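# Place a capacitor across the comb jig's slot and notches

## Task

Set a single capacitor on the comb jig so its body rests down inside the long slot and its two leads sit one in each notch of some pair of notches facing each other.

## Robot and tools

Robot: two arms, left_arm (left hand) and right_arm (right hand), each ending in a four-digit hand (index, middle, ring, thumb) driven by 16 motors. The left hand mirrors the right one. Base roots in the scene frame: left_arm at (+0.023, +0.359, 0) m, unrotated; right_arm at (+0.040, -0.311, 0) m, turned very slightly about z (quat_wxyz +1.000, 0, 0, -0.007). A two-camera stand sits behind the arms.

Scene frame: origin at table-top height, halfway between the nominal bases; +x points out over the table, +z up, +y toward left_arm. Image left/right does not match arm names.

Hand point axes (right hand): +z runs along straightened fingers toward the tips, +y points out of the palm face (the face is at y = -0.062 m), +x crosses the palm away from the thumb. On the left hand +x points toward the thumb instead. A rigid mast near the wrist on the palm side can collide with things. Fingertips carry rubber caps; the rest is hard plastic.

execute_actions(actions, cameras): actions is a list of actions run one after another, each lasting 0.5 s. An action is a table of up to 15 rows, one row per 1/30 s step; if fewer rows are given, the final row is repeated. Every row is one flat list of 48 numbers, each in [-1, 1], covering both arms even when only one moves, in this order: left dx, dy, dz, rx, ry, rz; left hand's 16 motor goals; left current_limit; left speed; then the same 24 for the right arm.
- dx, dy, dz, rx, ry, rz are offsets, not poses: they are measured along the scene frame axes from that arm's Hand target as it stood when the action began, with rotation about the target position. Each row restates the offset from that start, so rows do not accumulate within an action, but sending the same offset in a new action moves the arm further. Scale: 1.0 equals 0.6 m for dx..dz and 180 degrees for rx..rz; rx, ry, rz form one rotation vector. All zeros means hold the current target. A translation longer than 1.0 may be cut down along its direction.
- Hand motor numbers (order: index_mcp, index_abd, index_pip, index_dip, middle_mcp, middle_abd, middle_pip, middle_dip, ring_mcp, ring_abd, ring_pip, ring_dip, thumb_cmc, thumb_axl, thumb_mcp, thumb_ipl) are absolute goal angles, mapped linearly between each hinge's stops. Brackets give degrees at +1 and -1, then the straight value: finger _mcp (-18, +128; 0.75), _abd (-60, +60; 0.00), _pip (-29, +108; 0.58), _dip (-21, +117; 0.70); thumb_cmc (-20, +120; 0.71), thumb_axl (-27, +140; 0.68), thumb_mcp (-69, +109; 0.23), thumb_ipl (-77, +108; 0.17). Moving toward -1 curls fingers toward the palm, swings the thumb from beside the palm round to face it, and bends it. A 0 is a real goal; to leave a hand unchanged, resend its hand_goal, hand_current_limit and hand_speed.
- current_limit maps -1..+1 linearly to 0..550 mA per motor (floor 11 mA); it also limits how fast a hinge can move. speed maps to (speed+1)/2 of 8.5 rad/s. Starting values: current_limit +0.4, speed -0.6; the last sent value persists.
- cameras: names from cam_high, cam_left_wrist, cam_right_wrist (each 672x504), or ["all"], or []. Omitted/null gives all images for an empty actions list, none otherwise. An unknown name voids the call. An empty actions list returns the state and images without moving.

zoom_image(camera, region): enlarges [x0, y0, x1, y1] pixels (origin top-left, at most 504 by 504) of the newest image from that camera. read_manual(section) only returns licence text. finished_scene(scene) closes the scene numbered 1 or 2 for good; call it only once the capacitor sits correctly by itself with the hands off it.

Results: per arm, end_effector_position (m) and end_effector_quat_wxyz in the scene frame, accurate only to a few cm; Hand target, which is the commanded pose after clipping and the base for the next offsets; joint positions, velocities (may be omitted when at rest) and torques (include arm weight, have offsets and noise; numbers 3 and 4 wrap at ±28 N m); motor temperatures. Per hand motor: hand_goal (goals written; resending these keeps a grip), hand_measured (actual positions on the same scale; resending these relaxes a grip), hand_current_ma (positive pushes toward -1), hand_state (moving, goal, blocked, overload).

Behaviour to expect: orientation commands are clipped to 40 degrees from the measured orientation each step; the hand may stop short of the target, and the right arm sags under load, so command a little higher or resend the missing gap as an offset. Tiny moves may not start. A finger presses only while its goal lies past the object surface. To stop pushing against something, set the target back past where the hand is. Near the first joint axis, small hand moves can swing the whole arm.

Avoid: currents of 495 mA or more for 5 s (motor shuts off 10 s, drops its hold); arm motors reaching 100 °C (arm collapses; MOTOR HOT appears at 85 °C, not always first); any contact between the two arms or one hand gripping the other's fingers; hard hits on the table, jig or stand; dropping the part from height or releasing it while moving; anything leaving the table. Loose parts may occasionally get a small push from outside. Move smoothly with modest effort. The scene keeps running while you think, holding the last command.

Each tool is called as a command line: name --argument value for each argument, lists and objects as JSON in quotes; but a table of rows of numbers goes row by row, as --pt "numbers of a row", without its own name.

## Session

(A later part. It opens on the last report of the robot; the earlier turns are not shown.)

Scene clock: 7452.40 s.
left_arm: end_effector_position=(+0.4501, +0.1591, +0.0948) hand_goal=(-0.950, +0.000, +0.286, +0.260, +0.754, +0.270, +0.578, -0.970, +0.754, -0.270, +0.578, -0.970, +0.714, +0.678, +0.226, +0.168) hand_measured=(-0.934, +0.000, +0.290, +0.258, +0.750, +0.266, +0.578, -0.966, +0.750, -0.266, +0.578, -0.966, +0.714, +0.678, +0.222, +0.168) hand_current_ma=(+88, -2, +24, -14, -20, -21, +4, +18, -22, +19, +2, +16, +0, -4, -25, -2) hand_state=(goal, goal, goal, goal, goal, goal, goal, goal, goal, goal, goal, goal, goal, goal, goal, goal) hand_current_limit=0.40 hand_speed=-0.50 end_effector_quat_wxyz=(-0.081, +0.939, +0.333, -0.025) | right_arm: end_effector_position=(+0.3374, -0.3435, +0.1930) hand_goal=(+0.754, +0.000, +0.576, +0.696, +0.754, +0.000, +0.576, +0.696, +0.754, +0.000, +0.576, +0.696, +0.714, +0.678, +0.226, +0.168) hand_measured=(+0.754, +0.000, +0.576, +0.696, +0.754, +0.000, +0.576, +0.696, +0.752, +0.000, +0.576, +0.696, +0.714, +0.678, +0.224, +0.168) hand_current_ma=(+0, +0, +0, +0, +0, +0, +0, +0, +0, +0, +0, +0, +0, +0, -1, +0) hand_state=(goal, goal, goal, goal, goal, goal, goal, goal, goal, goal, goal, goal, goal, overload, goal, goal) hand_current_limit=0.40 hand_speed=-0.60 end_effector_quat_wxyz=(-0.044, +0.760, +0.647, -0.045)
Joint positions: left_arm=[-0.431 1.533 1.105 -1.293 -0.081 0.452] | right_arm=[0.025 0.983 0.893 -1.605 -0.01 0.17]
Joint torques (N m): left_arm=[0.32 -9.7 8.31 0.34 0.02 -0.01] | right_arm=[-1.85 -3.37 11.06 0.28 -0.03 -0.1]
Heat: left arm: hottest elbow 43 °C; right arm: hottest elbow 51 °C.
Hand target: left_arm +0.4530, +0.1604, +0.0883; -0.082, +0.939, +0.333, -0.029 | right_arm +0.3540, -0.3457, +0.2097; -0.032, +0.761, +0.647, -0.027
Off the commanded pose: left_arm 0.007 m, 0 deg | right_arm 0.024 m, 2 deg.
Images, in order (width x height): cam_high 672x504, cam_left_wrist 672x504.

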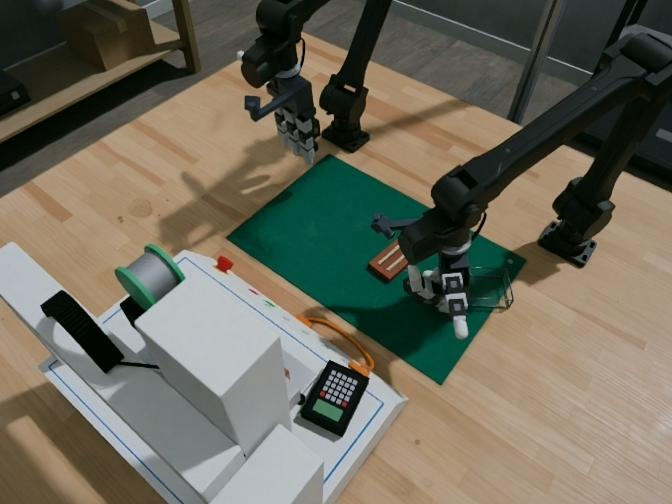

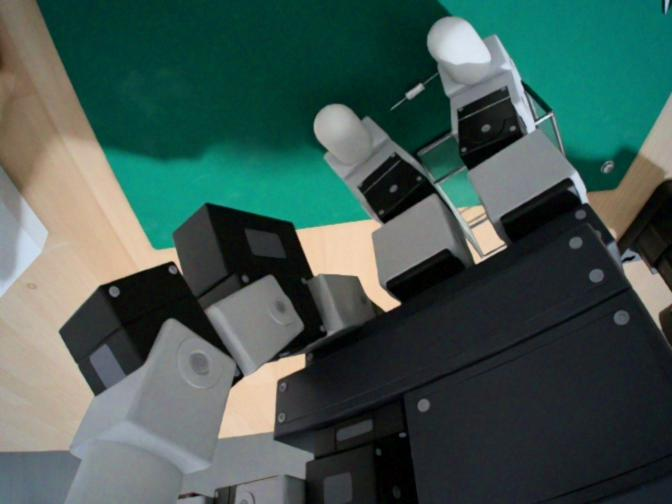

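execute_actions --actions '[[[0,0,-0.0245,0,0,0,-0.95,0,0.285,0.26,0.753,0.25,0.577,-0.97,0.753,-0.33,0.577,-0.97,0.714,0.678,0.226,0.168,0.4,-0.6,0,0,0,0,0,0,0.754,0,0.576,0.696,0.754,0,0.576,0.696,0.754,0,0.576,0.696,0.714,0.678,0.226,0.168,0.4,-0.6]]]' --cameras '["cam_left_wrist","cam_high"]'

zoom_image --camera "cam_left_wrist" --region '[340, 50, 500, 180]'

zoom_image --camera "cam_high" --region '[400, 240, 500, 330]'

Scene clock: 7467.37 s.
left_arm: end_effector_position=(+0.4514, +0.1585, +0.0826) hand_goal=(-0.950, +0.000, +0.286, +0.260, +0.754, +0.250, +0.578, -0.970, +0.754, -0.330, +0.578, -0.970, +0.714, +0.678, +0.226, +0.168) hand_measured=(-0.934, +0.000, +0.290, +0.258, +0.750, +0.252, +0.578, -0.966, +0.750, -0.324, +0.578, -0.966, +0.714, +0.678, +0.222, +0.168) hand_current_ma=(+88, -2, +24, -14, -20, +10, +4, +18, -22, +26, +2, +16, +0, -4, -25, -2) hand_state=(goal, goal, goal, goal, goal, goal, goal, goal, goal, goal, goal, goal, goal, goal, goal, goal) hand_current_limit=0.40 hand_speed=-0.60 end_effector_quat_wxyz=(-0.079, +0.939, +0.333, -0.023) | right_arm: end_effector_position=(+0.3374, -0.3435, +0.1930) hand_goal=(+0.754, +0.000, +0.576, +0.696, +0.754, +0.000, +0.576, +0.696, +0.754, +0.000, +0.576, +0.696, +0.714, +0.678, +0.226, +0.168) hand_measured=(+0.754, +0.000, +0.576, +0.696, +0.754, +0.000, +0.576, +0.696, +0.752, +0.000, +0.576, +0.696, +0.714, +0.678, +0.224, +0.168) hand_current_ma=(+0, +0, +0, +0, +0, +0, +0, +0, +0, +0, +0, +0, +0, +0, -1, +0) hand_state=(goal, goal, goal, goal, goal, goal, goal, goal, goal, goal, goal, goal, goal, overload, goal, goal) hand_current_limit=0.40 hand_speed=-0.60 end_effector_quat_wxyz=(-0.044, +0.760, +0.647, -0.045)
Joint positions: left_arm=[-0.431 1.547 1.086 -1.253 -0.081 0.452] | right_arm=[0.025 0.983 0.893 -1.605 -0.01 0.17]
Joint torques (N m): left_arm=[0.32 -9.23 8.06 0.34 0.02 -0.01] | right_arm=[-1.49 -3.37 11.12 0.32 0.01 -0.1]
Heat: left arm: hottest elbow 43 °C; right arm: hottest elbow 51 °C.
Hand target: left_arm +0.4530, +0.1604, +0.0736; -0.082, +0.939, +0.333, -0.029 | right_arm +0.3540, -0.3457, +0.2097; -0.032, +0.761, +0.647, -0.027
Off the commanded pose: left_arm 0.009 m, 1 deg | right_arm 0.024 m, 2 deg.
Images, in order (width x height): cam_high 672x504, cam_left_wrist 672x504.

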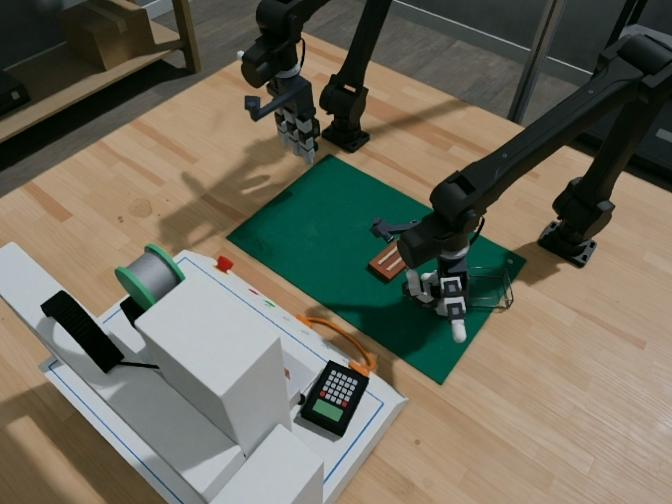

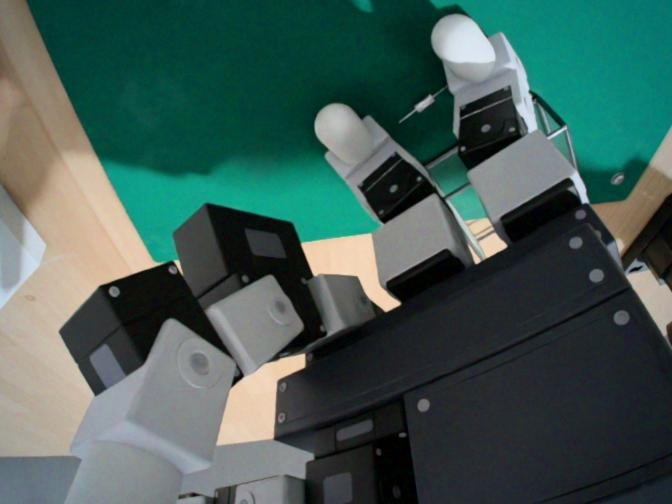

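Scaled by 3.150 from the camera's 672x504 image, which has a finer 960x720 frame.

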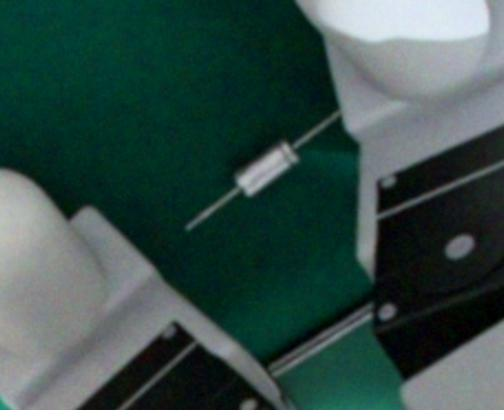

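Scaled by 5.040 from the camera's 672x504 image, which has a finer 960x720 frame.

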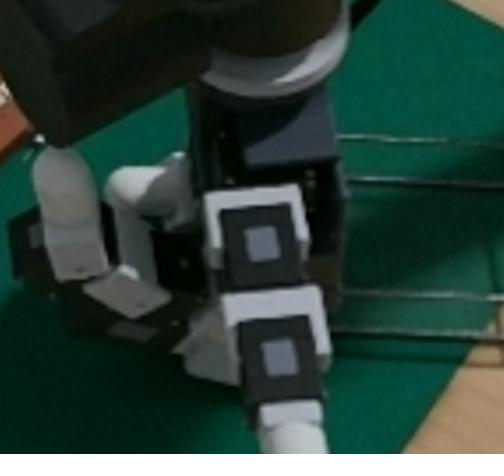

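execute_actions --actions '[[[0,0,-0.009,0,0,0,-0.95,0,0.285,0.26,0.753,0.25,0.577,-0.97,0.753,-0.33,0.577,-0.97,0.714,0.678,0.226,0.168,0.4,-0.6,0,0,0,0,0,0,0.754,0,0.576,0.696,0.754,0,0.576,0.696,0.754,0,0.576,0.696,0.714,0.678,0.226,0.168,0.4,-0.6]]]' --cameras '["cam_left_wrist"]'

zoom_image --camera "cam_left_wrist" --region '[340, 50, 500, 180]'

Scene clock: 7487.13 s.
left_arm: end_effector_position=(+0.4524, +0.1580, +0.0796) hand_goal=(-0.950, +0.000, +0.286, +0.260, +0.754, +0.250, +0.578, -0.970, +0.754, -0.330, +0.578, -0.970, +0.714, +0.678, +0.226, +0.168) hand_measured=(-0.934, +0.000, +0.290, +0.258, +0.750, +0.252, +0.578, -0.966, +0.750, -0.324, +0.578, -0.966, +0.714, +0.678, +0.222, +0.168) hand_current_ma=(+88, -2, +24, -14, -17, +8, +4, +18, -22, +25, +2, +16, +0, -4, -25, -2) hand_state=(goal, goal, goal, goal, goal, goal, goal, goal, goal, goal, goal, goal, goal, goal, goal, goal) hand_current_limit=0.40 hand_speed=-0.60 end_effector_quat_wxyz=(-0.077, +0.939, +0.333, -0.021) | right_arm: end_effector_position=(+0.3374, -0.3435, +0.1930) hand_goal=(+0.754, +0.000, +0.576, +0.696, +0.754, +0.000, +0.576, +0.696, +0.754, +0.000, +0.576, +0.696, +0.714, +0.678, +0.226, +0.168) hand_measured=(+0.754, +0.000, +0.576, +0.696, +0.754, +0.000, +0.576, +0.696, +0.752, +0.000, +0.576, +0.696, +0.714, +0.678, +0.224, +0.168) hand_current_ma=(+0, +0, +0, +0, +0, +0, +0, +0, +0, +0, +0, +0, +0, +0, -1, +0) hand_state=(goal, goal, goal, goal, goal, goal, goal, goal, goal, goal, goal, goal, goal, overload, goal, goal) hand_current_limit=0.40 hand_speed=-0.60 end_effector_quat_wxyz=(-0.044, +0.760, +0.647, -0.045)
Joint positions: left_arm=[-0.431 1.551 1.081 -1.239 -0.081 0.452] | right_arm=[0.025 0.983 0.893 -1.605 -0.01 0.17]
Joint torques (N m): left_arm=[0.38 -9.17 7.82 0.36 0.01 -0.01] | right_arm=[-2.08 -3.02 11.15 0.39 -0.02 -0.11]
Heat: left arm: hottest elbow 41 °C; right arm: hottest elbow 51 °C.
Hand target: left_arm +0.4529, +0.1605, +0.0681; -0.082, +0.939, +0.333, -0.029 | right_arm +0.3540, -0.3457, +0.2097; -0.032, +0.761, +0.647, -0.027
Off the commanded pose: left_arm 0.012 m, 1 deg | right_arm 0.024 m, 2 deg.
Images, in order (width x height): cam_left_wrist 672x504.

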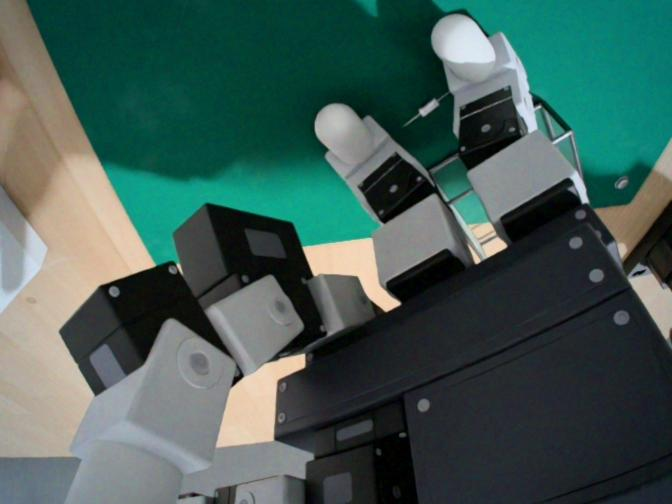

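Scaled by 3.150 from the camera's 672x504 image, which has a finer 960x720 frame.

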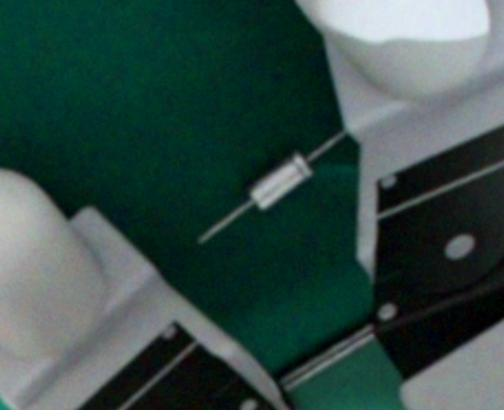

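execute_actions --actions '[[[0,0,-0.008,0,0,0,-0.95,0,0.285,0.26,0.753,0.25,0.577,-0.97,0.753,-0.33,0.577,-0.97,0.714,0.678,0.226,0.168,0.4,-0.6,0,0,0,0,0,0,0.754,0,0.576,0.696,0.754,0,0.576,0.696,0.754,0,0.576,0.696,0.714,0.678,0.226,0.168,0.4,-0.6]]]' --cameras '["cam_left_wrist"]'

zoom_image --camera "cam_left_wrist" --region '[340, 50, 500, 180]'

Scene clock: 7497.23 s.
left_arm: end_effector_position=(+0.4536, +0.1574, +0.0796) hand_goal=(-0.950, +0.000, +0.286, +0.260, +0.754, +0.250, +0.578, -0.970, +0.754, -0.330, +0.578, -0.970, +0.714, +0.678, +0.226, +0.168) hand_measured=(-0.934, +0.000, +0.290, +0.258, +0.760, +0.248, +0.582, -0.966, +0.750, -0.324, +0.578, -0.966, +0.714, +0.678, +0.222, +0.168) hand_current_ma=(+88, -2, +24, -14, +32, -11, +15, +18, -22, +25, +2, +16, +0, -4, -25, -2) hand_state=(goal, goal, goal, goal, goal, goal, goal, goal, goal, goal, goal, goal, goal, goal, goal, goal) hand_current_limit=0.40 hand_speed=-0.60 end_effector_quat_wxyz=(-0.075, +0.940, +0.333, -0.019) | right_arm: end_effector_position=(+0.3374, -0.3435, +0.1930) hand_goal=(+0.754, +0.000, +0.576, +0.696, +0.754, +0.000, +0.576, +0.696, +0.754, +0.000, +0.576, +0.696, +0.714, +0.678, +0.226, +0.168) hand_measured=(+0.754, +0.000, +0.576, +0.696, +0.754, +0.000, +0.576, +0.696, +0.752, +0.000, +0.576, +0.696, +0.714, +0.678, +0.224, +0.168) hand_current_ma=(+0, +0, +0, +0, +0, +0, +0, +0, +0, +0, +0, +0, +0, +0, -1, +0) hand_state=(goal, goal, goal, goal, goal, goal, goal, goal, goal, goal, goal, goal, goal, overload, goal, goal) hand_current_limit=0.40 hand_speed=-0.60 end_effector_quat_wxyz=(-0.044, +0.760, +0.647, -0.045)
Joint positions: left_arm=[-0.431 1.551 1.08 -1.233 -0.081 0.452] | right_arm=[0.025 0.983 0.893 -1.605 -0.01 0.17]
Joint torques (N m): left_arm=[0.38 -8.82 7.32 0.62 0 -0.02] | right_arm=[-2.08 -3.43 11.06 0.34 -0.03 -0.11]
Heat: left arm: hottest elbow 41 °C; right arm: hottest elbow 51 °C.
Hand target: left_arm +0.4531, +0.1604, +0.0634; -0.082, +0.939, +0.333, -0.029 | right_arm +0.3540, -0.3457, +0.2097; -0.032, +0.761, +0.647, -0.027
Off the commanded pose: left_arm 0.017 m, 1 deg | right_arm 0.024 m, 2 deg.
Images, in order (width x height): cam_left_wrist 672x504.

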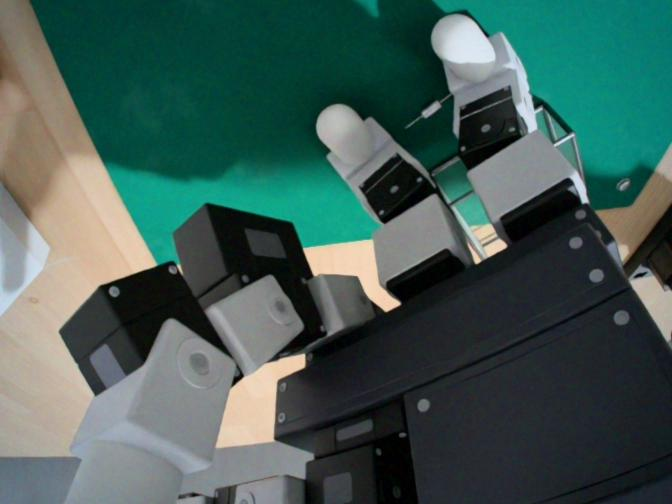

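Scaled by 3.150 from the camera's 672x504 image, which has a finer 960x720 frame.

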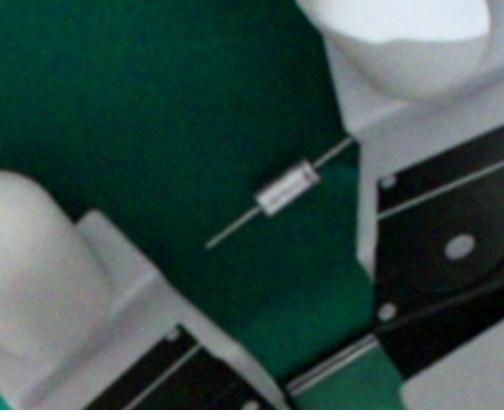

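execute_actions --actions '[[[0,0,0.002,0.0062,-0.0077,0,-0.95,0,0.285,0.26,0.753,0.25,0.577,-0.97,0.753,-0.33,0.577,-0.97,0.714,0.678,0.226,0.168,0.4,-0.6,0,0,0,0,0,0,0.754,0,0.576,0.696,0.754,0,0.576,0.696,0.754,0,0.576,0.696,0.714,0.678,0.226,0.168,0.4,-0.6]]]' --cameras '["cam_left_wrist"]'

zoom_image --camera "cam_left_wrist" --region '[340, 50, 500, 180]'

Scene clock: 7513.10 s.
left_arm: end_effector_position=(+0.4544, +0.1585, +0.0792) hand_goal=(-0.950, +0.000, +0.286, +0.260, +0.754, +0.250, +0.578, -0.970, +0.754, -0.330, +0.578, -0.970, +0.714, +0.678, +0.226, +0.168) hand_measured=(-0.934, +0.000, +0.290, +0.258, +0.760, +0.224, +0.582, -0.966, +0.750, -0.332, +0.578, -0.966, +0.714, +0.678, +0.222, +0.168) hand_current_ma=(+88, -2, +24, -14, +35, -112, +16, +18, -22, -5, +2, +16, +0, -4, -25, -2) hand_state=(goal, goal, goal, goal, goal, blocked, goal, goal, goal, goal, goal, goal, goal, goal, goal, goal) hand_current_limit=0.40 hand_speed=-0.60 end_effector_quat_wxyz=(-0.077, +0.940, +0.333, -0.016) | right_arm: end_effector_position=(+0.3374, -0.3435, +0.1930) hand_goal=(+0.754, +0.000, +0.576, +0.696, +0.754, +0.000, +0.576, +0.696, +0.754, +0.000, +0.576, +0.696, +0.714, +0.678, +0.226, +0.168) hand_measured=(+0.754, +0.000, +0.576, +0.696, +0.754, +0.000, +0.576, +0.696, +0.752, +0.000, +0.576, +0.696, +0.714, +0.678, +0.224, +0.168) hand_current_ma=(+0, +0, +0, +0, +0, +0, +0, +0, +0, +0, +0, +0, +0, +0, -1, +0) hand_state=(goal, goal, goal, goal, goal, goal, goal, goal, goal, goal, goal, goal, goal, overload, goal, goal) hand_current_limit=0.40 hand_speed=-0.60 end_effector_quat_wxyz=(-0.044, +0.760, +0.647, -0.045)
Joint positions: left_arm=[-0.431 1.551 1.078 -1.229 -0.089 0.452] | right_arm=[0.025 0.983 0.893 -1.605 -0.01 0.17]
Joint torques (N m): left_arm=[-0.56 -9.47 6.74 0.94 -0.77 -0.16] | right_arm=[-1.73 -3.55 11.17 0.4 -0.03 -0.09]
Heat: left arm: hottest elbow 40 °C; right arm: hottest elbow 51 °C.
Hand target: left_arm +0.4530, +0.1605, +0.0645; -0.087, +0.938, +0.334, -0.015 | right_arm +0.3540, -0.3457, +0.2097; -0.032, +0.761, +0.647, -0.027
Off the commanded pose: left_arm 0.015 m, 1 deg | right_arm 0.024 m, 2 deg.
Images, in order (width x height): cam_left_wrist 672x504.

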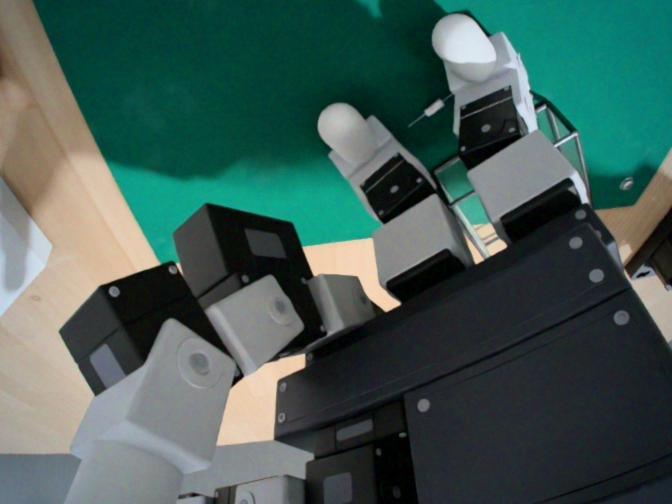

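Scaled by 3.150 from the camera's 672x504 image, which has a finer 960x720 frame.

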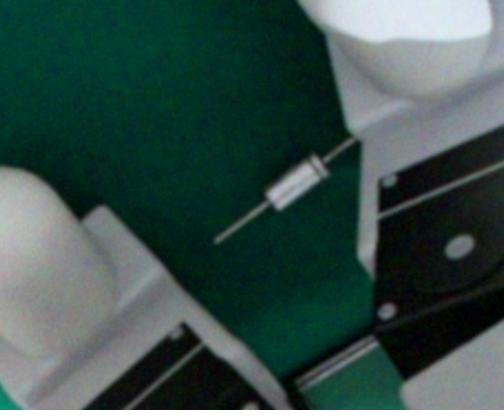

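execute_actions --actions '[[[0,0,0.002,0,0,0,-0.95,0,0.285,0.26,0.753,0.22,0.577,-0.97,0.753,-0.25,0.577,-0.97,0.714,0.678,0.226,0.168,0.4,-0.85,0,0,0,0,0,0,0.754,0,0.576,0.696,0.754,0,0.576,0.696,0.754,0,0.576,0.696,0.714,0.678,0.226,0.168,0.4,-0.6]]]' --cameras '["cam_left_wrist"]'

zoom_image --camera "cam_left_wrist" --region '[340, 50, 500, 180]'

Scene clock: 7524.53 s.
left_arm: end_effector_position=(+0.4549, +0.1588, +0.0793) hand_goal=(-0.950, +0.000, +0.286, +0.260, +0.754, +0.220, +0.578, -0.970, +0.754, -0.250, +0.578, -0.970, +0.714, +0.678, +0.226, +0.168) hand_measured=(-0.934, +0.000, +0.290, +0.258, +0.760, +0.208, +0.582, -0.966, +0.752, -0.282, +0.578, -0.966, +0.714, +0.678, +0.222, +0.168) hand_current_ma=(+88, -2, +24, -14, +35, -52, +16, +18, -7, -136, +2, +16, +0, -4, -25, -2) hand_state=(goal, goal, goal, goal, goal, goal, goal, goal, goal, blocked, goal, goal, goal, goal, goal, goal) hand_current_limit=0.40 hand_speed=-0.85 end_effector_quat_wxyz=(-0.078, +0.940, +0.333, -0.014) | right_arm: end_effector_position=(+0.3374, -0.3435, +0.1930) hand_goal=(+0.754, +0.000, +0.576, +0.696, +0.754, +0.000, +0.576, +0.696, +0.754, +0.000, +0.576, +0.696, +0.714, +0.678, +0.226, +0.168) hand_measured=(+0.754, +0.000, +0.576, +0.696, +0.754, +0.000, +0.576, +0.696, +0.752, +0.000, +0.576, +0.696, +0.714, +0.678, +0.224, +0.168) hand_current_ma=(+0, +0, +0, +0, +0, +0, +0, +0, +0, +0, +0, +0, +0, +0, -1, +0) hand_state=(goal, goal, goal, goal, goal, goal, goal, goal, goal, goal, goal, goal, goal, overload, goal, goal) hand_current_limit=0.40 hand_speed=-0.60 end_effector_quat_wxyz=(-0.044, +0.760, +0.647, -0.045)
Joint positions: left_arm=[-0.431 1.551 1.078 -1.228 -0.091 0.452] | right_arm=[0.025 0.983 0.893 -1.605 -0.01 0.17]
Joint torques (N m): left_arm=[-0.44 -9.52 6.87 0.79 -0.66 -0.16] | right_arm=[-1.79 -3.55 11.1 0.39 -0.03 -0.11]
Heat: left arm: hottest elbow 40 °C; right arm: hottest elbow 51 °C.
Hand target: left_arm +0.4530, +0.1604, +0.0657; -0.087, +0.938, +0.334, -0.015 | right_arm +0.3540, -0.3457, +0.2097; -0.032, +0.761, +0.647, -0.027
Off the commanded pose: left_arm 0.014 m, 1 deg | right_arm 0.024 m, 2 deg.
Images, in order (width x height): cam_left_wrist 672x504.

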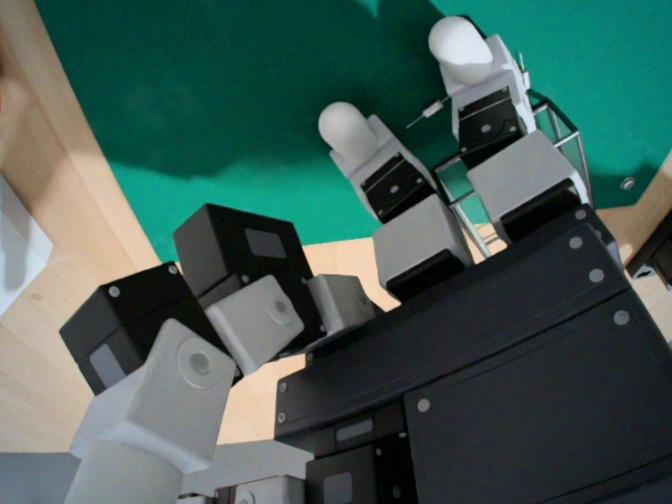

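Scaled by 3.150 from the camera's 672x504 image, which has a finer 960x720 frame.

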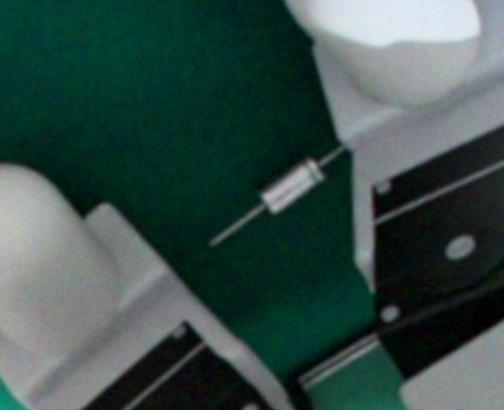

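execute_actions --actions '[[[0,0,0.001,0,0,0,-0.95,0,0.285,0.26,0.753,0.22,0.577,-0.97,0.753,-0.2,0.577,-0.97,0.714,0.678,0.226,0.168,0.4,-0.85,0,0,0,0,0,0,0.754,0,0.576,0.696,0.754,0,0.576,0.696,0.754,0,0.576,0.696,0.714,0.678,0.226,0.168,0.4,-0.6]]]' --cameras '["cam_left_wrist"]'

zoom_image --camera "cam_left_wrist" --region '[340, 50, 500, 180]'

Scene clock: 7537.70 s.
left_arm: end_effector_position=(+0.4549, +0.1588, +0.0793) hand_goal=(-0.950, +0.000, +0.286, +0.260, +0.754, +0.220, +0.578, -0.970, +0.754, -0.200, +0.578, -0.970, +0.714, +0.678, +0.226, +0.168) hand_measured=(-0.934, +0.000, +0.290, +0.258, +0.760, +0.208, +0.582, -0.966, +0.754, -0.238, +0.578, -0.966, +0.714, +0.678, +0.222, +0.168) hand_current_ma=(+88, -2, +24, -14, +35, -52, +16, +18, +2, -166, +2, +16, +0, -4, -25, -2) hand_state=(goal, goal, goal, goal, goal, goal, goal, goal, goal, blocked, goal, goal, goal, goal, goal, goal) hand_current_limit=0.40 hand_speed=-0.85 end_effector_quat_wxyz=(-0.078, +0.940, +0.333, -0.014) | right_arm: end_effector_position=(+0.3374, -0.3435, +0.1930) hand_goal=(+0.754, +0.000, +0.576, +0.696, +0.754, +0.000, +0.576, +0.696, +0.754, +0.000, +0.576, +0.696, +0.714, +0.678, +0.226, +0.168) hand_measured=(+0.754, +0.000, +0.576, +0.696, +0.754, +0.000, +0.576, +0.696, +0.752, +0.000, +0.576, +0.696, +0.714, +0.678, +0.224, +0.168) hand_current_ma=(+0, +0, +0, +0, +0, +0, +0, +0, +0, +0, +0, +0, +0, +0, -1, +0) hand_state=(goal, goal, goal, goal, goal, goal, goal, goal, goal, goal, goal, goal, goal, overload, goal, goal) hand_current_limit=0.40 hand_speed=-0.60 end_effector_quat_wxyz=(-0.044, +0.760, +0.647, -0.045)
Joint positions: left_arm=[-0.431 1.551 1.078 -1.228 -0.091 0.452] | right_arm=[0.025 0.983 0.893 -1.605 -0.01 0.17]
Joint torques (N m): left_arm=[-0.56 -9.64 6.95 0.73 -0.66 -0.16] | right_arm=[-1.9 -3.37 11.08 0.4 -0.04 -0.1]
Heat: left arm: hottest elbow 40 °C; right arm: hottest elbow 51 °C.
Hand target: left_arm +0.4530, +0.1604, +0.0663; -0.087, +0.938, +0.334, -0.015 | right_arm +0.3540, -0.3457, +0.2097; -0.032, +0.761, +0.647, -0.027
Off the commanded pose: left_arm 0.013 m, 1 deg | right_arm 0.024 m, 2 deg.
Images, in order (width x height): cam_left_wrist 672x504.

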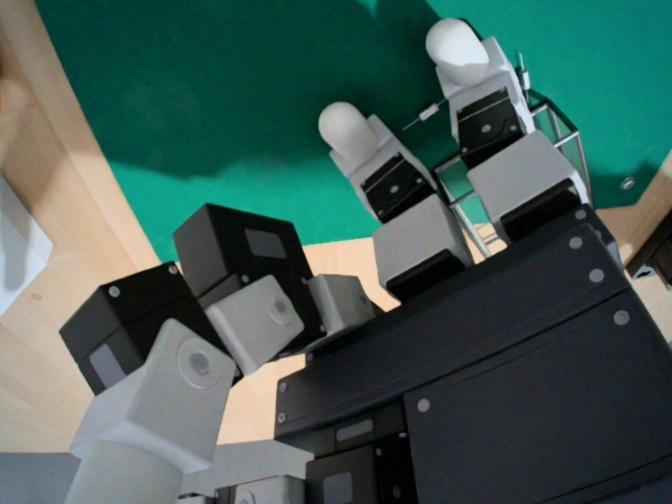

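Scaled by 3.150 from the camera's 672x504 image, which has a finer 960x720 frame.

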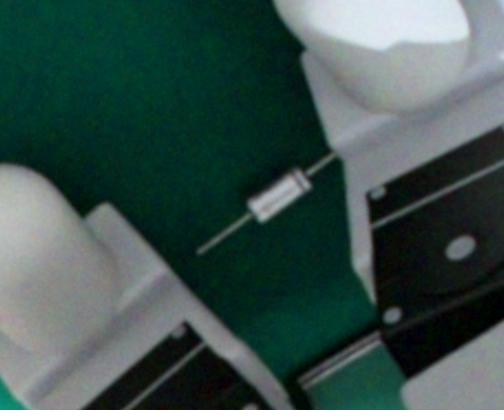

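execute_actions --actions '[[[0,0,0.001,0,0,0,-0.95,0,0.285,0.26,0.753,0.15,0.577,-0.97,0.753,-0.15,0.577,-0.97,0.714,0.678,0.226,0.168,0.4,-0.85,0,0,0,0,0,0,0.754,0,0.576,0.696,0.754,0,0.576,0.696,0.754,0,0.576,0.696,0.714,0.678,0.226,0.168,0.4,-0.6]]]' --cameras '["cam_left_wrist"]'

zoom_image --camera "cam_left_wrist" --region '[340, 50, 500, 180]'

Scene clock: 7555.30 s.
left_arm: end_effector_position=(+0.4552, +0.1595, +0.0792) hand_goal=(-0.950, +0.000, +0.286, +0.260, +0.754, +0.150, +0.578, -0.970, +0.754, -0.150, +0.578, -0.970, +0.714, +0.678, +0.226, +0.168) hand_measured=(-0.934, +0.000, +0.290, +0.258, +0.758, +0.182, +0.582, -0.966, +0.754, -0.194, +0.578, -0.966, +0.714, +0.678, +0.222, +0.168) hand_current_ma=(+88, -2, +24, -14, +26, +141, +16, +18, +5, -195, +2, +16, +0, -4, -25, -2) hand_state=(goal, goal, goal, goal, goal, blocked, goal, goal, goal, blocked, goal, goal, goal, goal, goal, goal) hand_current_limit=0.40 hand_speed=-0.85 end_effector_quat_wxyz=(-0.079, +0.940, +0.333, -0.013) | right_arm: end_effector_position=(+0.3374, -0.3435, +0.1930) hand_goal=(+0.754, +0.000, +0.576, +0.696, +0.754, +0.000, +0.576, +0.696, +0.754, +0.000, +0.576, +0.696, +0.714, +0.678, +0.226, +0.168) hand_measured=(+0.754, +0.000, +0.576, +0.696, +0.754, +0.000, +0.576, +0.696, +0.752, +0.000, +0.576, +0.696, +0.714, +0.678, +0.224, +0.168) hand_current_ma=(+0, +0, +0, +0, +0, +0, +0, +0, +0, +0, +0, +0, +0, +0, -1, +0) hand_state=(goal, goal, goal, goal, goal, goal, goal, goal, goal, goal, goal, goal, goal, overload, goal, goal) hand_current_limit=0.40 hand_speed=-0.60 end_effector_quat_wxyz=(-0.044, +0.760, +0.647, -0.045)
Joint positions: left_arm=[-0.431 1.551 1.078 -1.228 -0.096 0.452] | right_arm=[0.025 0.983 0.893 -1.605 -0.01 0.17]
Joint torques (N m): left_arm=[-0.5 -9.7 7.02 0.68 -0.49 -0.16] | right_arm=[-1.9 -3.31 11.15 0.36 -0.01 -0.1]
Heat: left arm: hottest elbow 40 °C; right arm: hottest elbow 51 °C.
Hand target: left_arm +0.4530, +0.1605, +0.0669; -0.088, +0.938, +0.334, -0.015 | right_arm +0.3540, -0.3457, +0.2097; -0.032, +0.761, +0.647, -0.027
Off the commanded pose: left_arm 0.013 m, 1 deg | right_arm 0.024 m, 2 deg.
Images, in order (width x height): cam_left_wrist 672x504.

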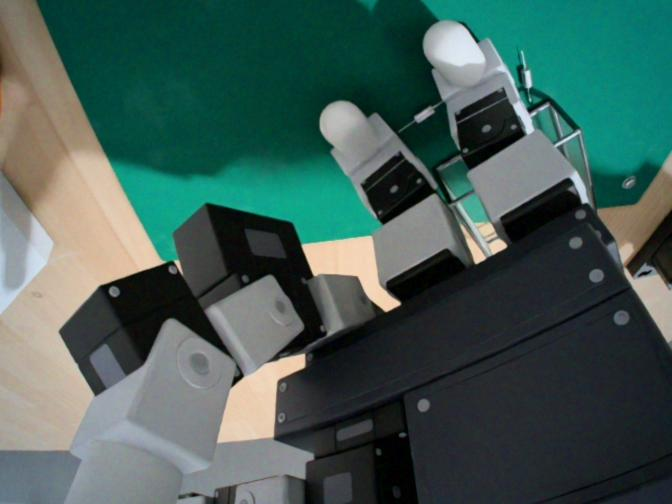

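Scaled by 3.150 from the camera's 672x504 image, which has a finer 960x720 frame.

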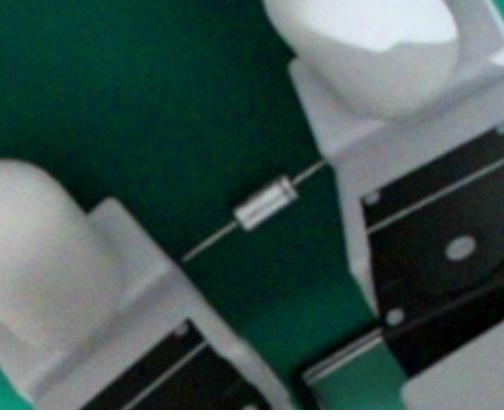

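execute_actions --actions '[[[0,0,0.001,0,0,0,-0.95,0,0.285,0.26,0.753,0.1,0.577,-0.97,0.753,-0.14,0.577,-0.97,0.714,0.678,0.226,0.168,0.4,-0.85,0,0,0,0,0,0,0.754,0,0.576,0.696,0.754,0,0.576,0.696,0.754,0,0.576,0.696,0.714,0.678,0.226,0.168,0.4,-0.6]]]' --cameras '["cam_left_wrist"]'

zoom_image --camera "cam_left_wrist" --region '[340, 50, 500, 180]'

Scene clock: 7572.80 s.
left_arm: end_effector_position=(+0.4552, +0.1595, +0.0792) hand_goal=(-0.950, +0.000, +0.286, +0.260, +0.754, +0.100, +0.578, -0.970, +0.754, -0.140, +0.578, -0.970, +0.714, +0.678, +0.226, +0.168) hand_measured=(-0.934, +0.000, +0.290, +0.258, +0.758, +0.130, +0.582, -0.966, +0.754, -0.192, +0.578, -0.966, +0.714, +0.678, +0.222, +0.168) hand_current_ma=(+88, -2, +24, -14, +26, +132, +16, +18, +5, -226, +2, +16, +0, -4, -25, -2) hand_state=(goal, goal, goal, goal, goal, blocked, goal, goal, goal, blocked, goal, goal, goal, goal, goal, goal) hand_current_limit=0.40 hand_speed=-0.85 end_effector_quat_wxyz=(-0.079, +0.940, +0.333, -0.013) | right_arm: end_effector_position=(+0.3374, -0.3435, +0.1930) hand_goal=(+0.754, +0.000, +0.576, +0.696, +0.754, +0.000, +0.576, +0.696, +0.754, +0.000, +0.576, +0.696, +0.714, +0.678, +0.226, +0.168) hand_measured=(+0.754, +0.000, +0.576, +0.696, +0.754, +0.000, +0.576, +0.696, +0.752, +0.000, +0.576, +0.696, +0.714, +0.678, +0.224, +0.168) hand_current_ma=(+0, +0, +0, +0, +0, +0, +0, +0, +0, +0, +0, +0, +0, +0, -1, +0) hand_state=(goal, goal, goal, goal, goal, goal, goal, goal, goal, goal, goal, goal, goal, overload, goal, goal) hand_current_limit=0.40 hand_speed=-0.60 end_effector_quat_wxyz=(-0.044, +0.760, +0.647, -0.045)
Joint positions: left_arm=[-0.431 1.551 1.078 -1.228 -0.096 0.452] | right_arm=[0.025 0.983 0.893 -1.605 -0.01 0.17]
Joint torques (N m): left_arm=[-0.56 -9.76 7.06 0.58 -0.49 -0.15] | right_arm=[-1.61 -3.19 11.19 0.39 -0.01 -0.1]
Heat: left arm: hottest elbow 40 °C; right arm: hottest elbow 51 °C.
Hand target: left_arm +0.4530, +0.1605, +0.0675; -0.088, +0.938, +0.334, -0.015 | right_arm +0.3540, -0.3457, +0.2097; -0.032, +0.761, +0.647, -0.027
Off the commanded pose: left_arm 0.012 m, 1 deg | right_arm 0.024 m, 2 deg.
Images, in order (width x height): cam_left_wrist 672x504.

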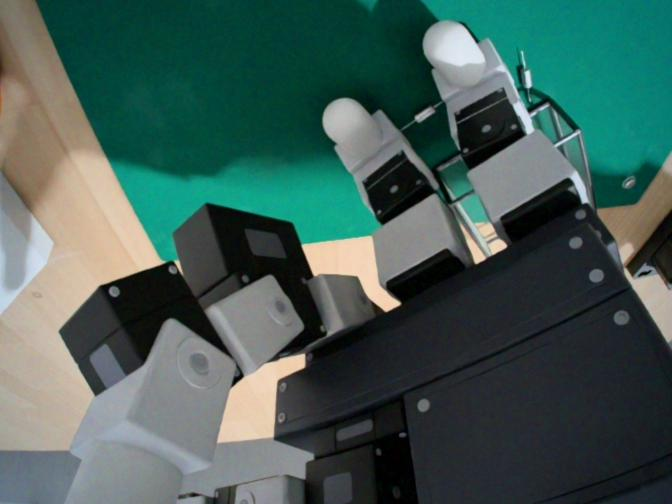

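Scaled by 3.150 from the camera's 672x504 image, which has a finer 960x720 frame.

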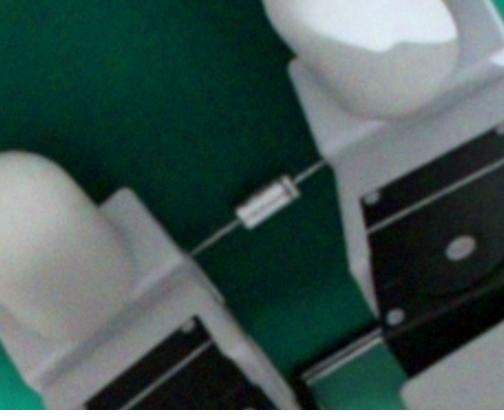

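execute_actions --actions '[[[0,0,0.0,0,0,0,-0.95,0,0.285,0.26,0.753,0.07,0.577,-0.97,0.753,-0.13,0.577,-0.97,0.714,0.678,0.226,0.168,0.4,-0.85,0,0,0,0,0,0,0.754,0,0.576,0.696,0.754,0,0.576,0.696,0.754,0,0.576,0.696,0.714,0.678,0.226,0.168,0.4,-0.6]]]' --cameras '["cam_left_wrist"]'

zoom_image --camera "cam_left_wrist" --region '[340, 50, 500, 180]'

Scene clock: 7581.97 s.
left_arm: end_effector_position=(+0.4552, +0.1595, +0.0792) hand_goal=(-0.950, +0.000, +0.286, +0.260, +0.754, +0.070, +0.578, -0.970, +0.754, -0.130, +0.578, -0.970, +0.714, +0.678, +0.226, +0.168) hand_measured=(-0.934, +0.000, +0.290, +0.258, +0.758, +0.110, +0.582, -0.966, +0.754, -0.190, +0.578, -0.966, +0.714, +0.678, +0.222, +0.168) hand_current_ma=(+88, -2, +24, -14, +21, +174, +16, +18, +5, -265, +2, +16, +0, -4, -25, -2) hand_state=(goal, goal, goal, goal, goal, blocked, goal, goal, goal, blocked, goal, goal, goal, goal, goal, goal) hand_current_limit=0.40 hand_speed=-0.85 end_effector_quat_wxyz=(-0.079, +0.940, +0.333, -0.013) | right_arm: end_effector_position=(+0.3374, -0.3435, +0.1930) hand_goal=(+0.754, +0.000, +0.576, +0.696, +0.754, +0.000, +0.576, +0.696, +0.754, +0.000, +0.576, +0.696, +0.714, +0.678, +0.226, +0.168) hand_measured=(+0.754, +0.000, +0.576, +0.696, +0.754, +0.000, +0.576, +0.696, +0.752, +0.000, +0.576, +0.696, +0.714, +0.678, +0.224, +0.168) hand_current_ma=(+0, +0, +0, +0, +0, +0, +0, +0, +0, +0, +0, +0, +0, +0, -1, +0) hand_state=(goal, goal, goal, goal, goal, goal, goal, goal, goal, goal, goal, goal, goal, overload, goal, goal) hand_current_limit=0.40 hand_speed=-0.60 end_effector_quat_wxyz=(-0.044, +0.760, +0.647, -0.045)
Joint positions: left_arm=[-0.431 1.551 1.078 -1.228 -0.096 0.452] | right_arm=[0.025 0.983 0.893 -1.605 -0.01 0.17]
Joint torques (N m): left_arm=[-0.5 -9.82 7.09 0.58 -0.49 -0.15] | right_arm=[-1.73 -3.31 11.14 0.35 -0.01 -0.1]
Heat: left arm: hottest elbow 40 °C; right arm: hottest elbow 51 °C.
Hand target: left_arm +0.4530, +0.1605, +0.0675; -0.088, +0.938, +0.334, -0.015 | right_arm +0.3540, -0.3457, +0.2097; -0.032, +0.761, +0.647, -0.027
Off the commanded pose: left_arm 0.012 m, 1 deg | right_arm 0.024 m, 2 deg.
Images, in order (width x height): cam_left_wrist 672x504.

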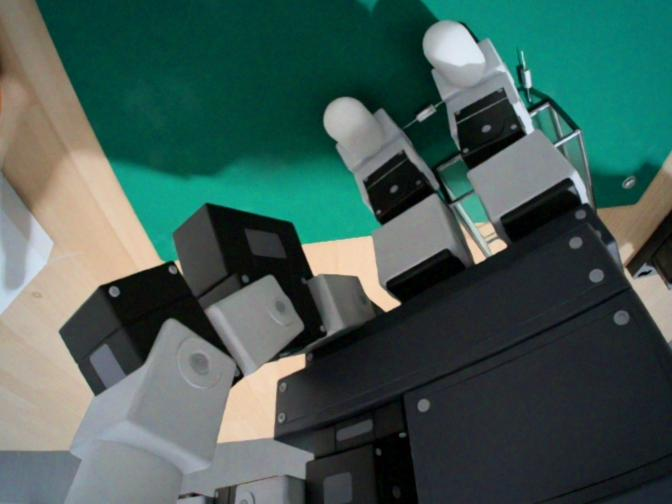

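Scaled by 3.150 from the camera's 672x504 image, which has a finer 960x720 frame.

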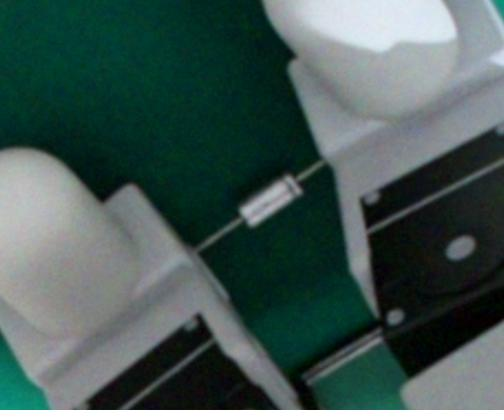

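execute_actions --actions '[[[0,0,0.0,0,0,0,-0.95,0,0.285,0.26,0.753,0.03,0.577,-0.97,0.753,-0.12,0.577,-0.97,0.714,0.678,0.226,0.168,0.4,-0.85,0,0,0,0,0,0,0.754,0,0.576,0.696,0.754,0,0.576,0.696,0.754,0,0.576,0.696,0.714,0.678,0.226,0.168,0.4,-0.6]]]' --cameras '["cam_left_wrist"]'

zoom_image --camera "cam_left_wrist" --region '[340, 50, 500, 180]'

Scene clock: 7591.40 s.
left_arm: end_effector_position=(+0.4552, +0.1595, +0.0792) hand_goal=(-0.950, +0.000, +0.286, +0.260, +0.754, +0.030, +0.578, -0.970, +0.754, -0.120, +0.578, -0.970, +0.714, +0.678, +0.226, +0.168) hand_measured=(-0.934, +0.000, +0.290, +0.258, +0.756, +0.084, +0.582, -0.966, +0.754, -0.190, +0.578, -0.966, +0.714, +0.678, +0.222, +0.168) hand_current_ma=(+88, -2, +24, -14, +8, +232, +16, +18, +5, -306, +2, +16, +0, -4, -25, -2) hand_state=(goal, goal, goal, goal, goal, blocked, goal, goal, goal, blocked, goal, goal, goal, goal, goal, goal) hand_current_limit=0.40 hand_speed=-0.85 end_effector_quat_wxyz=(-0.079, +0.940, +0.333, -0.013) | right_arm: end_effector_position=(+0.3374, -0.3435, +0.1930) hand_goal=(+0.754, +0.000, +0.576, +0.696, +0.754, +0.000, +0.576, +0.696, +0.754, +0.000, +0.576, +0.696, +0.714, +0.678, +0.226, +0.168) hand_measured=(+0.754, +0.000, +0.576, +0.696, +0.754, +0.000, +0.576, +0.696, +0.752, +0.000, +0.576, +0.696, +0.714, +0.678, +0.224, +0.168) hand_current_ma=(+0, +0, +0, +0, +0, +0, +0, +0, +0, +0, +0, +0, +0, +0, -1, +0) hand_state=(goal, goal, goal, goal, goal, goal, goal, goal, goal, goal, goal, goal, goal, overload, goal, goal) hand_current_limit=0.40 hand_speed=-0.60 end_effector_quat_wxyz=(-0.044, +0.760, +0.647, -0.045)
Joint positions: left_arm=[-0.431 1.551 1.078 -1.228 -0.096 0.452] | right_arm=[0.025 0.983 0.893 -1.605 -0.01 0.17]
Joint torques (N m): left_arm=[-0.5 -9.76 7.08 0.59 -0.49 -0.16] | right_arm=[-1.49 -3.55 11.18 0.43 -0.03 -0.09]
Heat: left arm: hottest elbow 40 °C; right arm: hottest elbow 51 °C.
Hand target: left_arm +0.4530, +0.1605, +0.0675; -0.088, +0.938, +0.334, -0.015 | right_arm +0.3540, -0.3457, +0.2097; -0.032, +0.761, +0.647, -0.027
Off the commanded pose: left_arm 0.012 m, 1 deg | right_arm 0.024 m, 2 deg.
Images, in order (width x height): cam_left_wrist 672x504.

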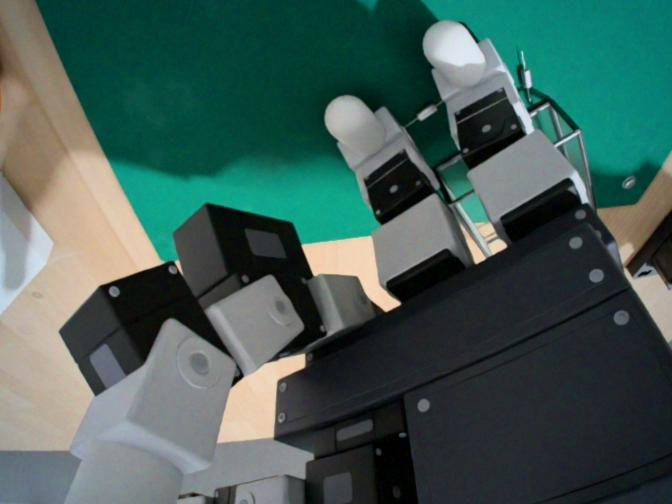

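Scaled by 3.150 from the camera's 672x504 image, which has a finer 960x720 frame.

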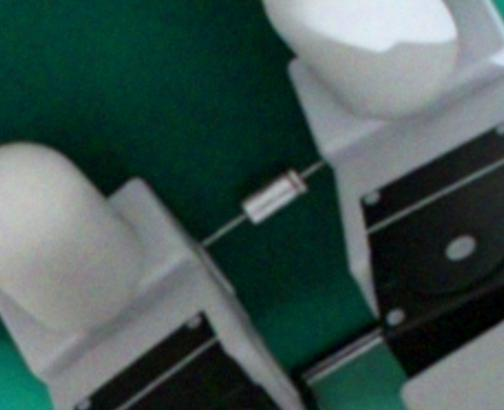

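execute_actions --actions '[[[0,0,0.0,0,0,0,-0.95,0,0.285,0.26,0.753,0.0,0.577,-0.97,0.753,-0.12,0.577,-0.97,0.714,0.678,0.226,0.168,0.4,-0.85,0,0,0,0,0,0,0.754,0,0.576,0.696,0.754,0,0.576,0.696,0.754,0,0.576,0.696,0.714,0.678,0.226,0.168,0.4,-0.6]]]' --cameras '["cam_left_wrist"]'

zoom_image --camera "cam_left_wrist" --region '[380, 70, 460, 150]'

Scene clock: 7601.63 s.
left_arm: end_effector_position=(+0.4552, +0.1595, +0.0792) hand_goal=(-0.950, +0.000, +0.286, +0.260, +0.754, +0.000, +0.578, -0.970, +0.754, -0.120, +0.578, -0.970, +0.714, +0.678, +0.226, +0.168) hand_measured=(-0.934, +0.000, +0.290, +0.258, +0.754, +0.064, +0.580, -0.966, +0.754, -0.190, +0.578, -0.966, +0.714, +0.678, +0.222, +0.168) hand_current_ma=(+88, -2, +24, -14, -3, +282, +10, +18, +5, -306, +2, +16, +0, -4, -25, -2) hand_state=(goal, goal, goal, goal, goal, blocked, goal, goal, goal, blocked, goal, goal, goal, goal, goal, goal) hand_current_limit=0.40 hand_speed=-0.85 end_effector_quat_wxyz=(-0.079, +0.940, +0.333, -0.013) | right_arm: end_effector_position=(+0.3374, -0.3435, +0.1930) hand_goal=(+0.754, +0.000, +0.576, +0.696, +0.754, +0.000, +0.576, +0.696, +0.754, +0.000, +0.576, +0.696, +0.714, +0.678, +0.226, +0.168) hand_measured=(+0.754, +0.000, +0.576, +0.696, +0.754, +0.000, +0.576, +0.696, +0.752, +0.000, +0.576, +0.696, +0.714, +0.678, +0.224, +0.168) hand_current_ma=(+0, +0, +0, +0, +0, +0, +0, +0, +0, +0, +0, +0, +0, +0, -1, +0) hand_state=(goal, goal, goal, goal, goal, goal, goal, goal, goal, goal, goal, goal, goal, overload, goal, goal) hand_current_limit=0.40 hand_speed=-0.60 end_effector_quat_wxyz=(-0.044, +0.760, +0.647, -0.045)
Joint positions: left_arm=[-0.431 1.551 1.078 -1.228 -0.096 0.452] | right_arm=[0.025 0.983 0.893 -1.605 -0.01 0.17]
Joint torques (N m): left_arm=[-0.5 -9.76 7.08 0.61 -0.49 -0.15] | right_arm=[-1.79 -3.66 11.08 0.39 -0.03 -0.11]
Heat: left arm: hottest elbow 40 °C; right arm: hottest elbow 51 °C.
Hand target: left_arm +0.4530, +0.1605, +0.0675; -0.088, +0.938, +0.334, -0.015 | right_arm +0.3540, -0.3457, +0.2097; -0.032, +0.761, +0.647, -0.027
Off the commanded pose: left_arm 0.012 m, 1 deg | right_arm 0.024 m, 2 deg.
Images, in order (width x height): cam_left_wrist 672x504.

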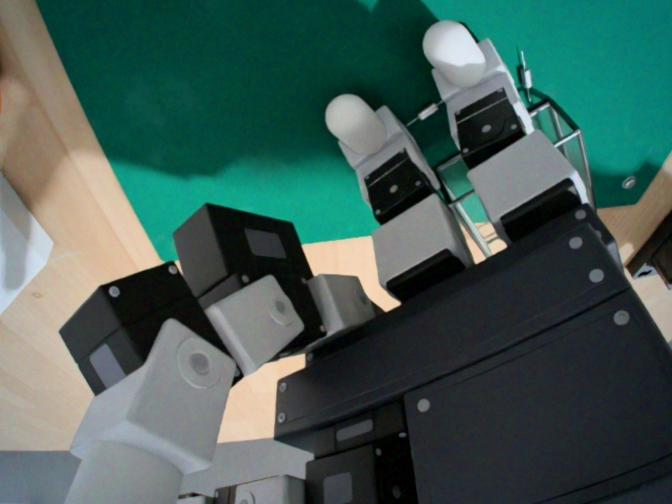

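Scaled by 6.300 from the camera's 672x504 image, which has a finer 960x720 frame.

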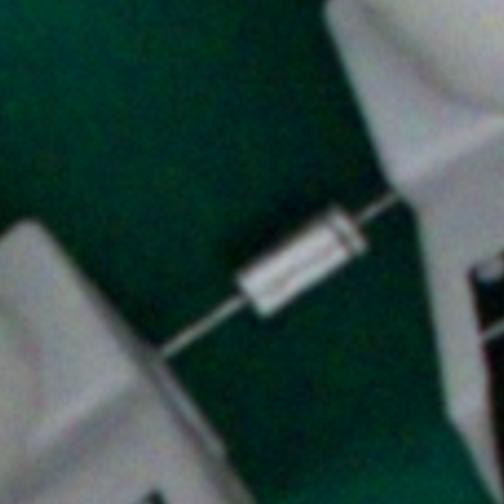

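execute_actions --actions '[[[0,0,0.02,0,0,0,-0.95,0,0.285,0.26,0.753,0.15,0.577,-0.97,0.753,-0.22,0.577,-0.97,0.714,0.678,0.226,0.168,0.4,-0.7,0,0,0,0,0,0,0.754,0,0.576,0.696,0.754,0,0.576,0.696,0.754,0,0.576,0.696,0.714,0.678,0.226,0.168,0.4,-0.6]],[[-0.0068,-0.0055,0.07,0.0216,0.0175,0,-0.95,0,0.285,0.26,0.753,0.28,0.577,-0.928,0.753,-0.28,0.577,-0.928,0.714,0.678,0.226,0.168,0.4,-0.6,0,0,0,0,0,0,0.754,0,0.576,0.696,0.754,0,0.576,0.696,0.754,0,0.576,0.696,0.714,0.678,0.226,0.168,0.4,-0.6]],[[0,0,-0.05,0,0,0,-0.95,0,0.285,0.26,0.753,0.28,0.577,-0.928,0.753,-0.28,0.577,-0.928,0.714,0.678,0.226,0.168,0.4,-0.6,0,0,0,0,0,0,0.754,0,0.576,0.696,0.754,0,0.576,0.696,0.754,0,0.576,0.696,0.714,0.678,0.226,0.168,0.4,-0.6]]]' --cameras '["cam_left_wrist"]'

zoom_image --camera "cam_left_wrist" --region '[320, 40, 500, 180]'

Scene clock: 7699.23 s.
left_arm: end_effector_position=(+0.4505, +0.1618, +0.1021) hand_goal=(-0.950, +0.000, +0.286, +0.260, +0.754, +0.280, +0.578, -0.928, +0.754, -0.280, +0.578, -0.928, +0.714, +0.678, +0.226, +0.168) hand_measured=(-0.934, +0.000, +0.290, +0.258, +0.752, +0.274, +0.580, -0.930, +0.746, -0.276, +0.574, -0.930, +0.714, +0.678, +0.222, +0.168) hand_current_ma=(+88, -2, +24, -14, -14, -24, +5, -13, -42, +18, -15, -11, -2, -4, -25, -2) hand_state=(goal, goal, goal, goal, goal, goal, goal, goal, goal, goal, goal, goal, goal, goal, goal, goal) hand_current_limit=0.40 hand_speed=-0.60 end_effector_quat_wxyz=(-0.121, +0.934, +0.334, -0.026) | right_arm: end_effector_position=(+0.3374, -0.3435, +0.1930) hand_goal=(+0.754, +0.000, +0.576, +0.696, +0.754, +0.000, +0.576, +0.696, +0.754, +0.000, +0.576, +0.696, +0.714, +0.678, +0.226, +0.168) hand_measured=(+0.754, +0.000, +0.576, +0.696, +0.754, +0.000, +0.576, +0.696, +0.752, +0.000, +0.576, +0.696, +0.714, +0.678, +0.224, +0.168) hand_current_ma=(+0, +0, +0, +0, +0, +0, +0, +0, +0, +0, +0, +0, +0, +0, -1, +0) hand_state=(goal, goal, goal, goal, goal, goal, goal, goal, goal, goal, goal, goal, goal, overload, goal, goal) hand_current_limit=0.40 hand_speed=-0.60 end_effector_quat_wxyz=(-0.044, +0.760, +0.647, -0.045)
Joint positions: left_arm=[-0.45 1.558 1.162 -1.385 -0.132 0.42] | right_arm=[0.025 0.983 0.893 -1.605 -0.01 0.17]
Joint torques (N m): left_arm=[-1.14 -9.64 7.98 0.18 -0.33 -0.18] | right_arm=[-1.67 -3.25 11.08 0.4 0 -0.11]
Heat: left arm: hottest elbow 39 °C; right arm: hottest elbow 51 °C.
Hand target: left_arm +0.4489, +0.1571, +0.0916; -0.128, +0.934, +0.332, -0.029 | right_arm +0.3540, -0.3457, +0.2097; -0.032, +0.761, +0.647, -0.027
Off the commanded pose: left_arm 0.012 m, 1 deg | right_arm 0.024 m, 2 deg.
Images, in order (width x height): cam_left_wrist 672x504.

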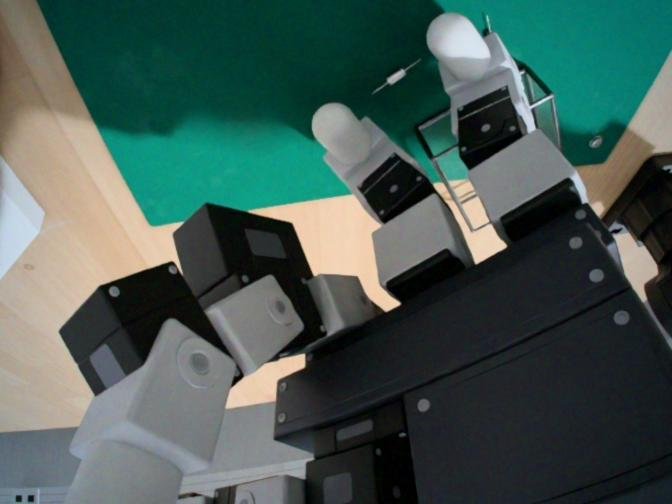

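Scaled by 2.800 from the camera's 672x504 image, which has a finer 960x720 frame.

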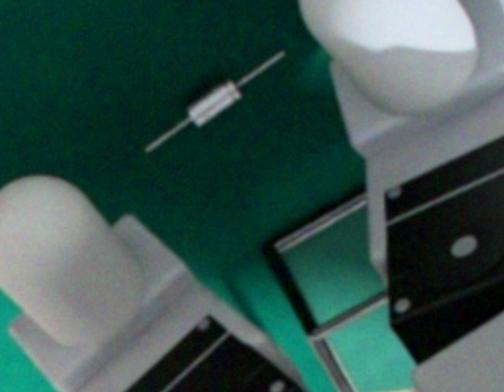

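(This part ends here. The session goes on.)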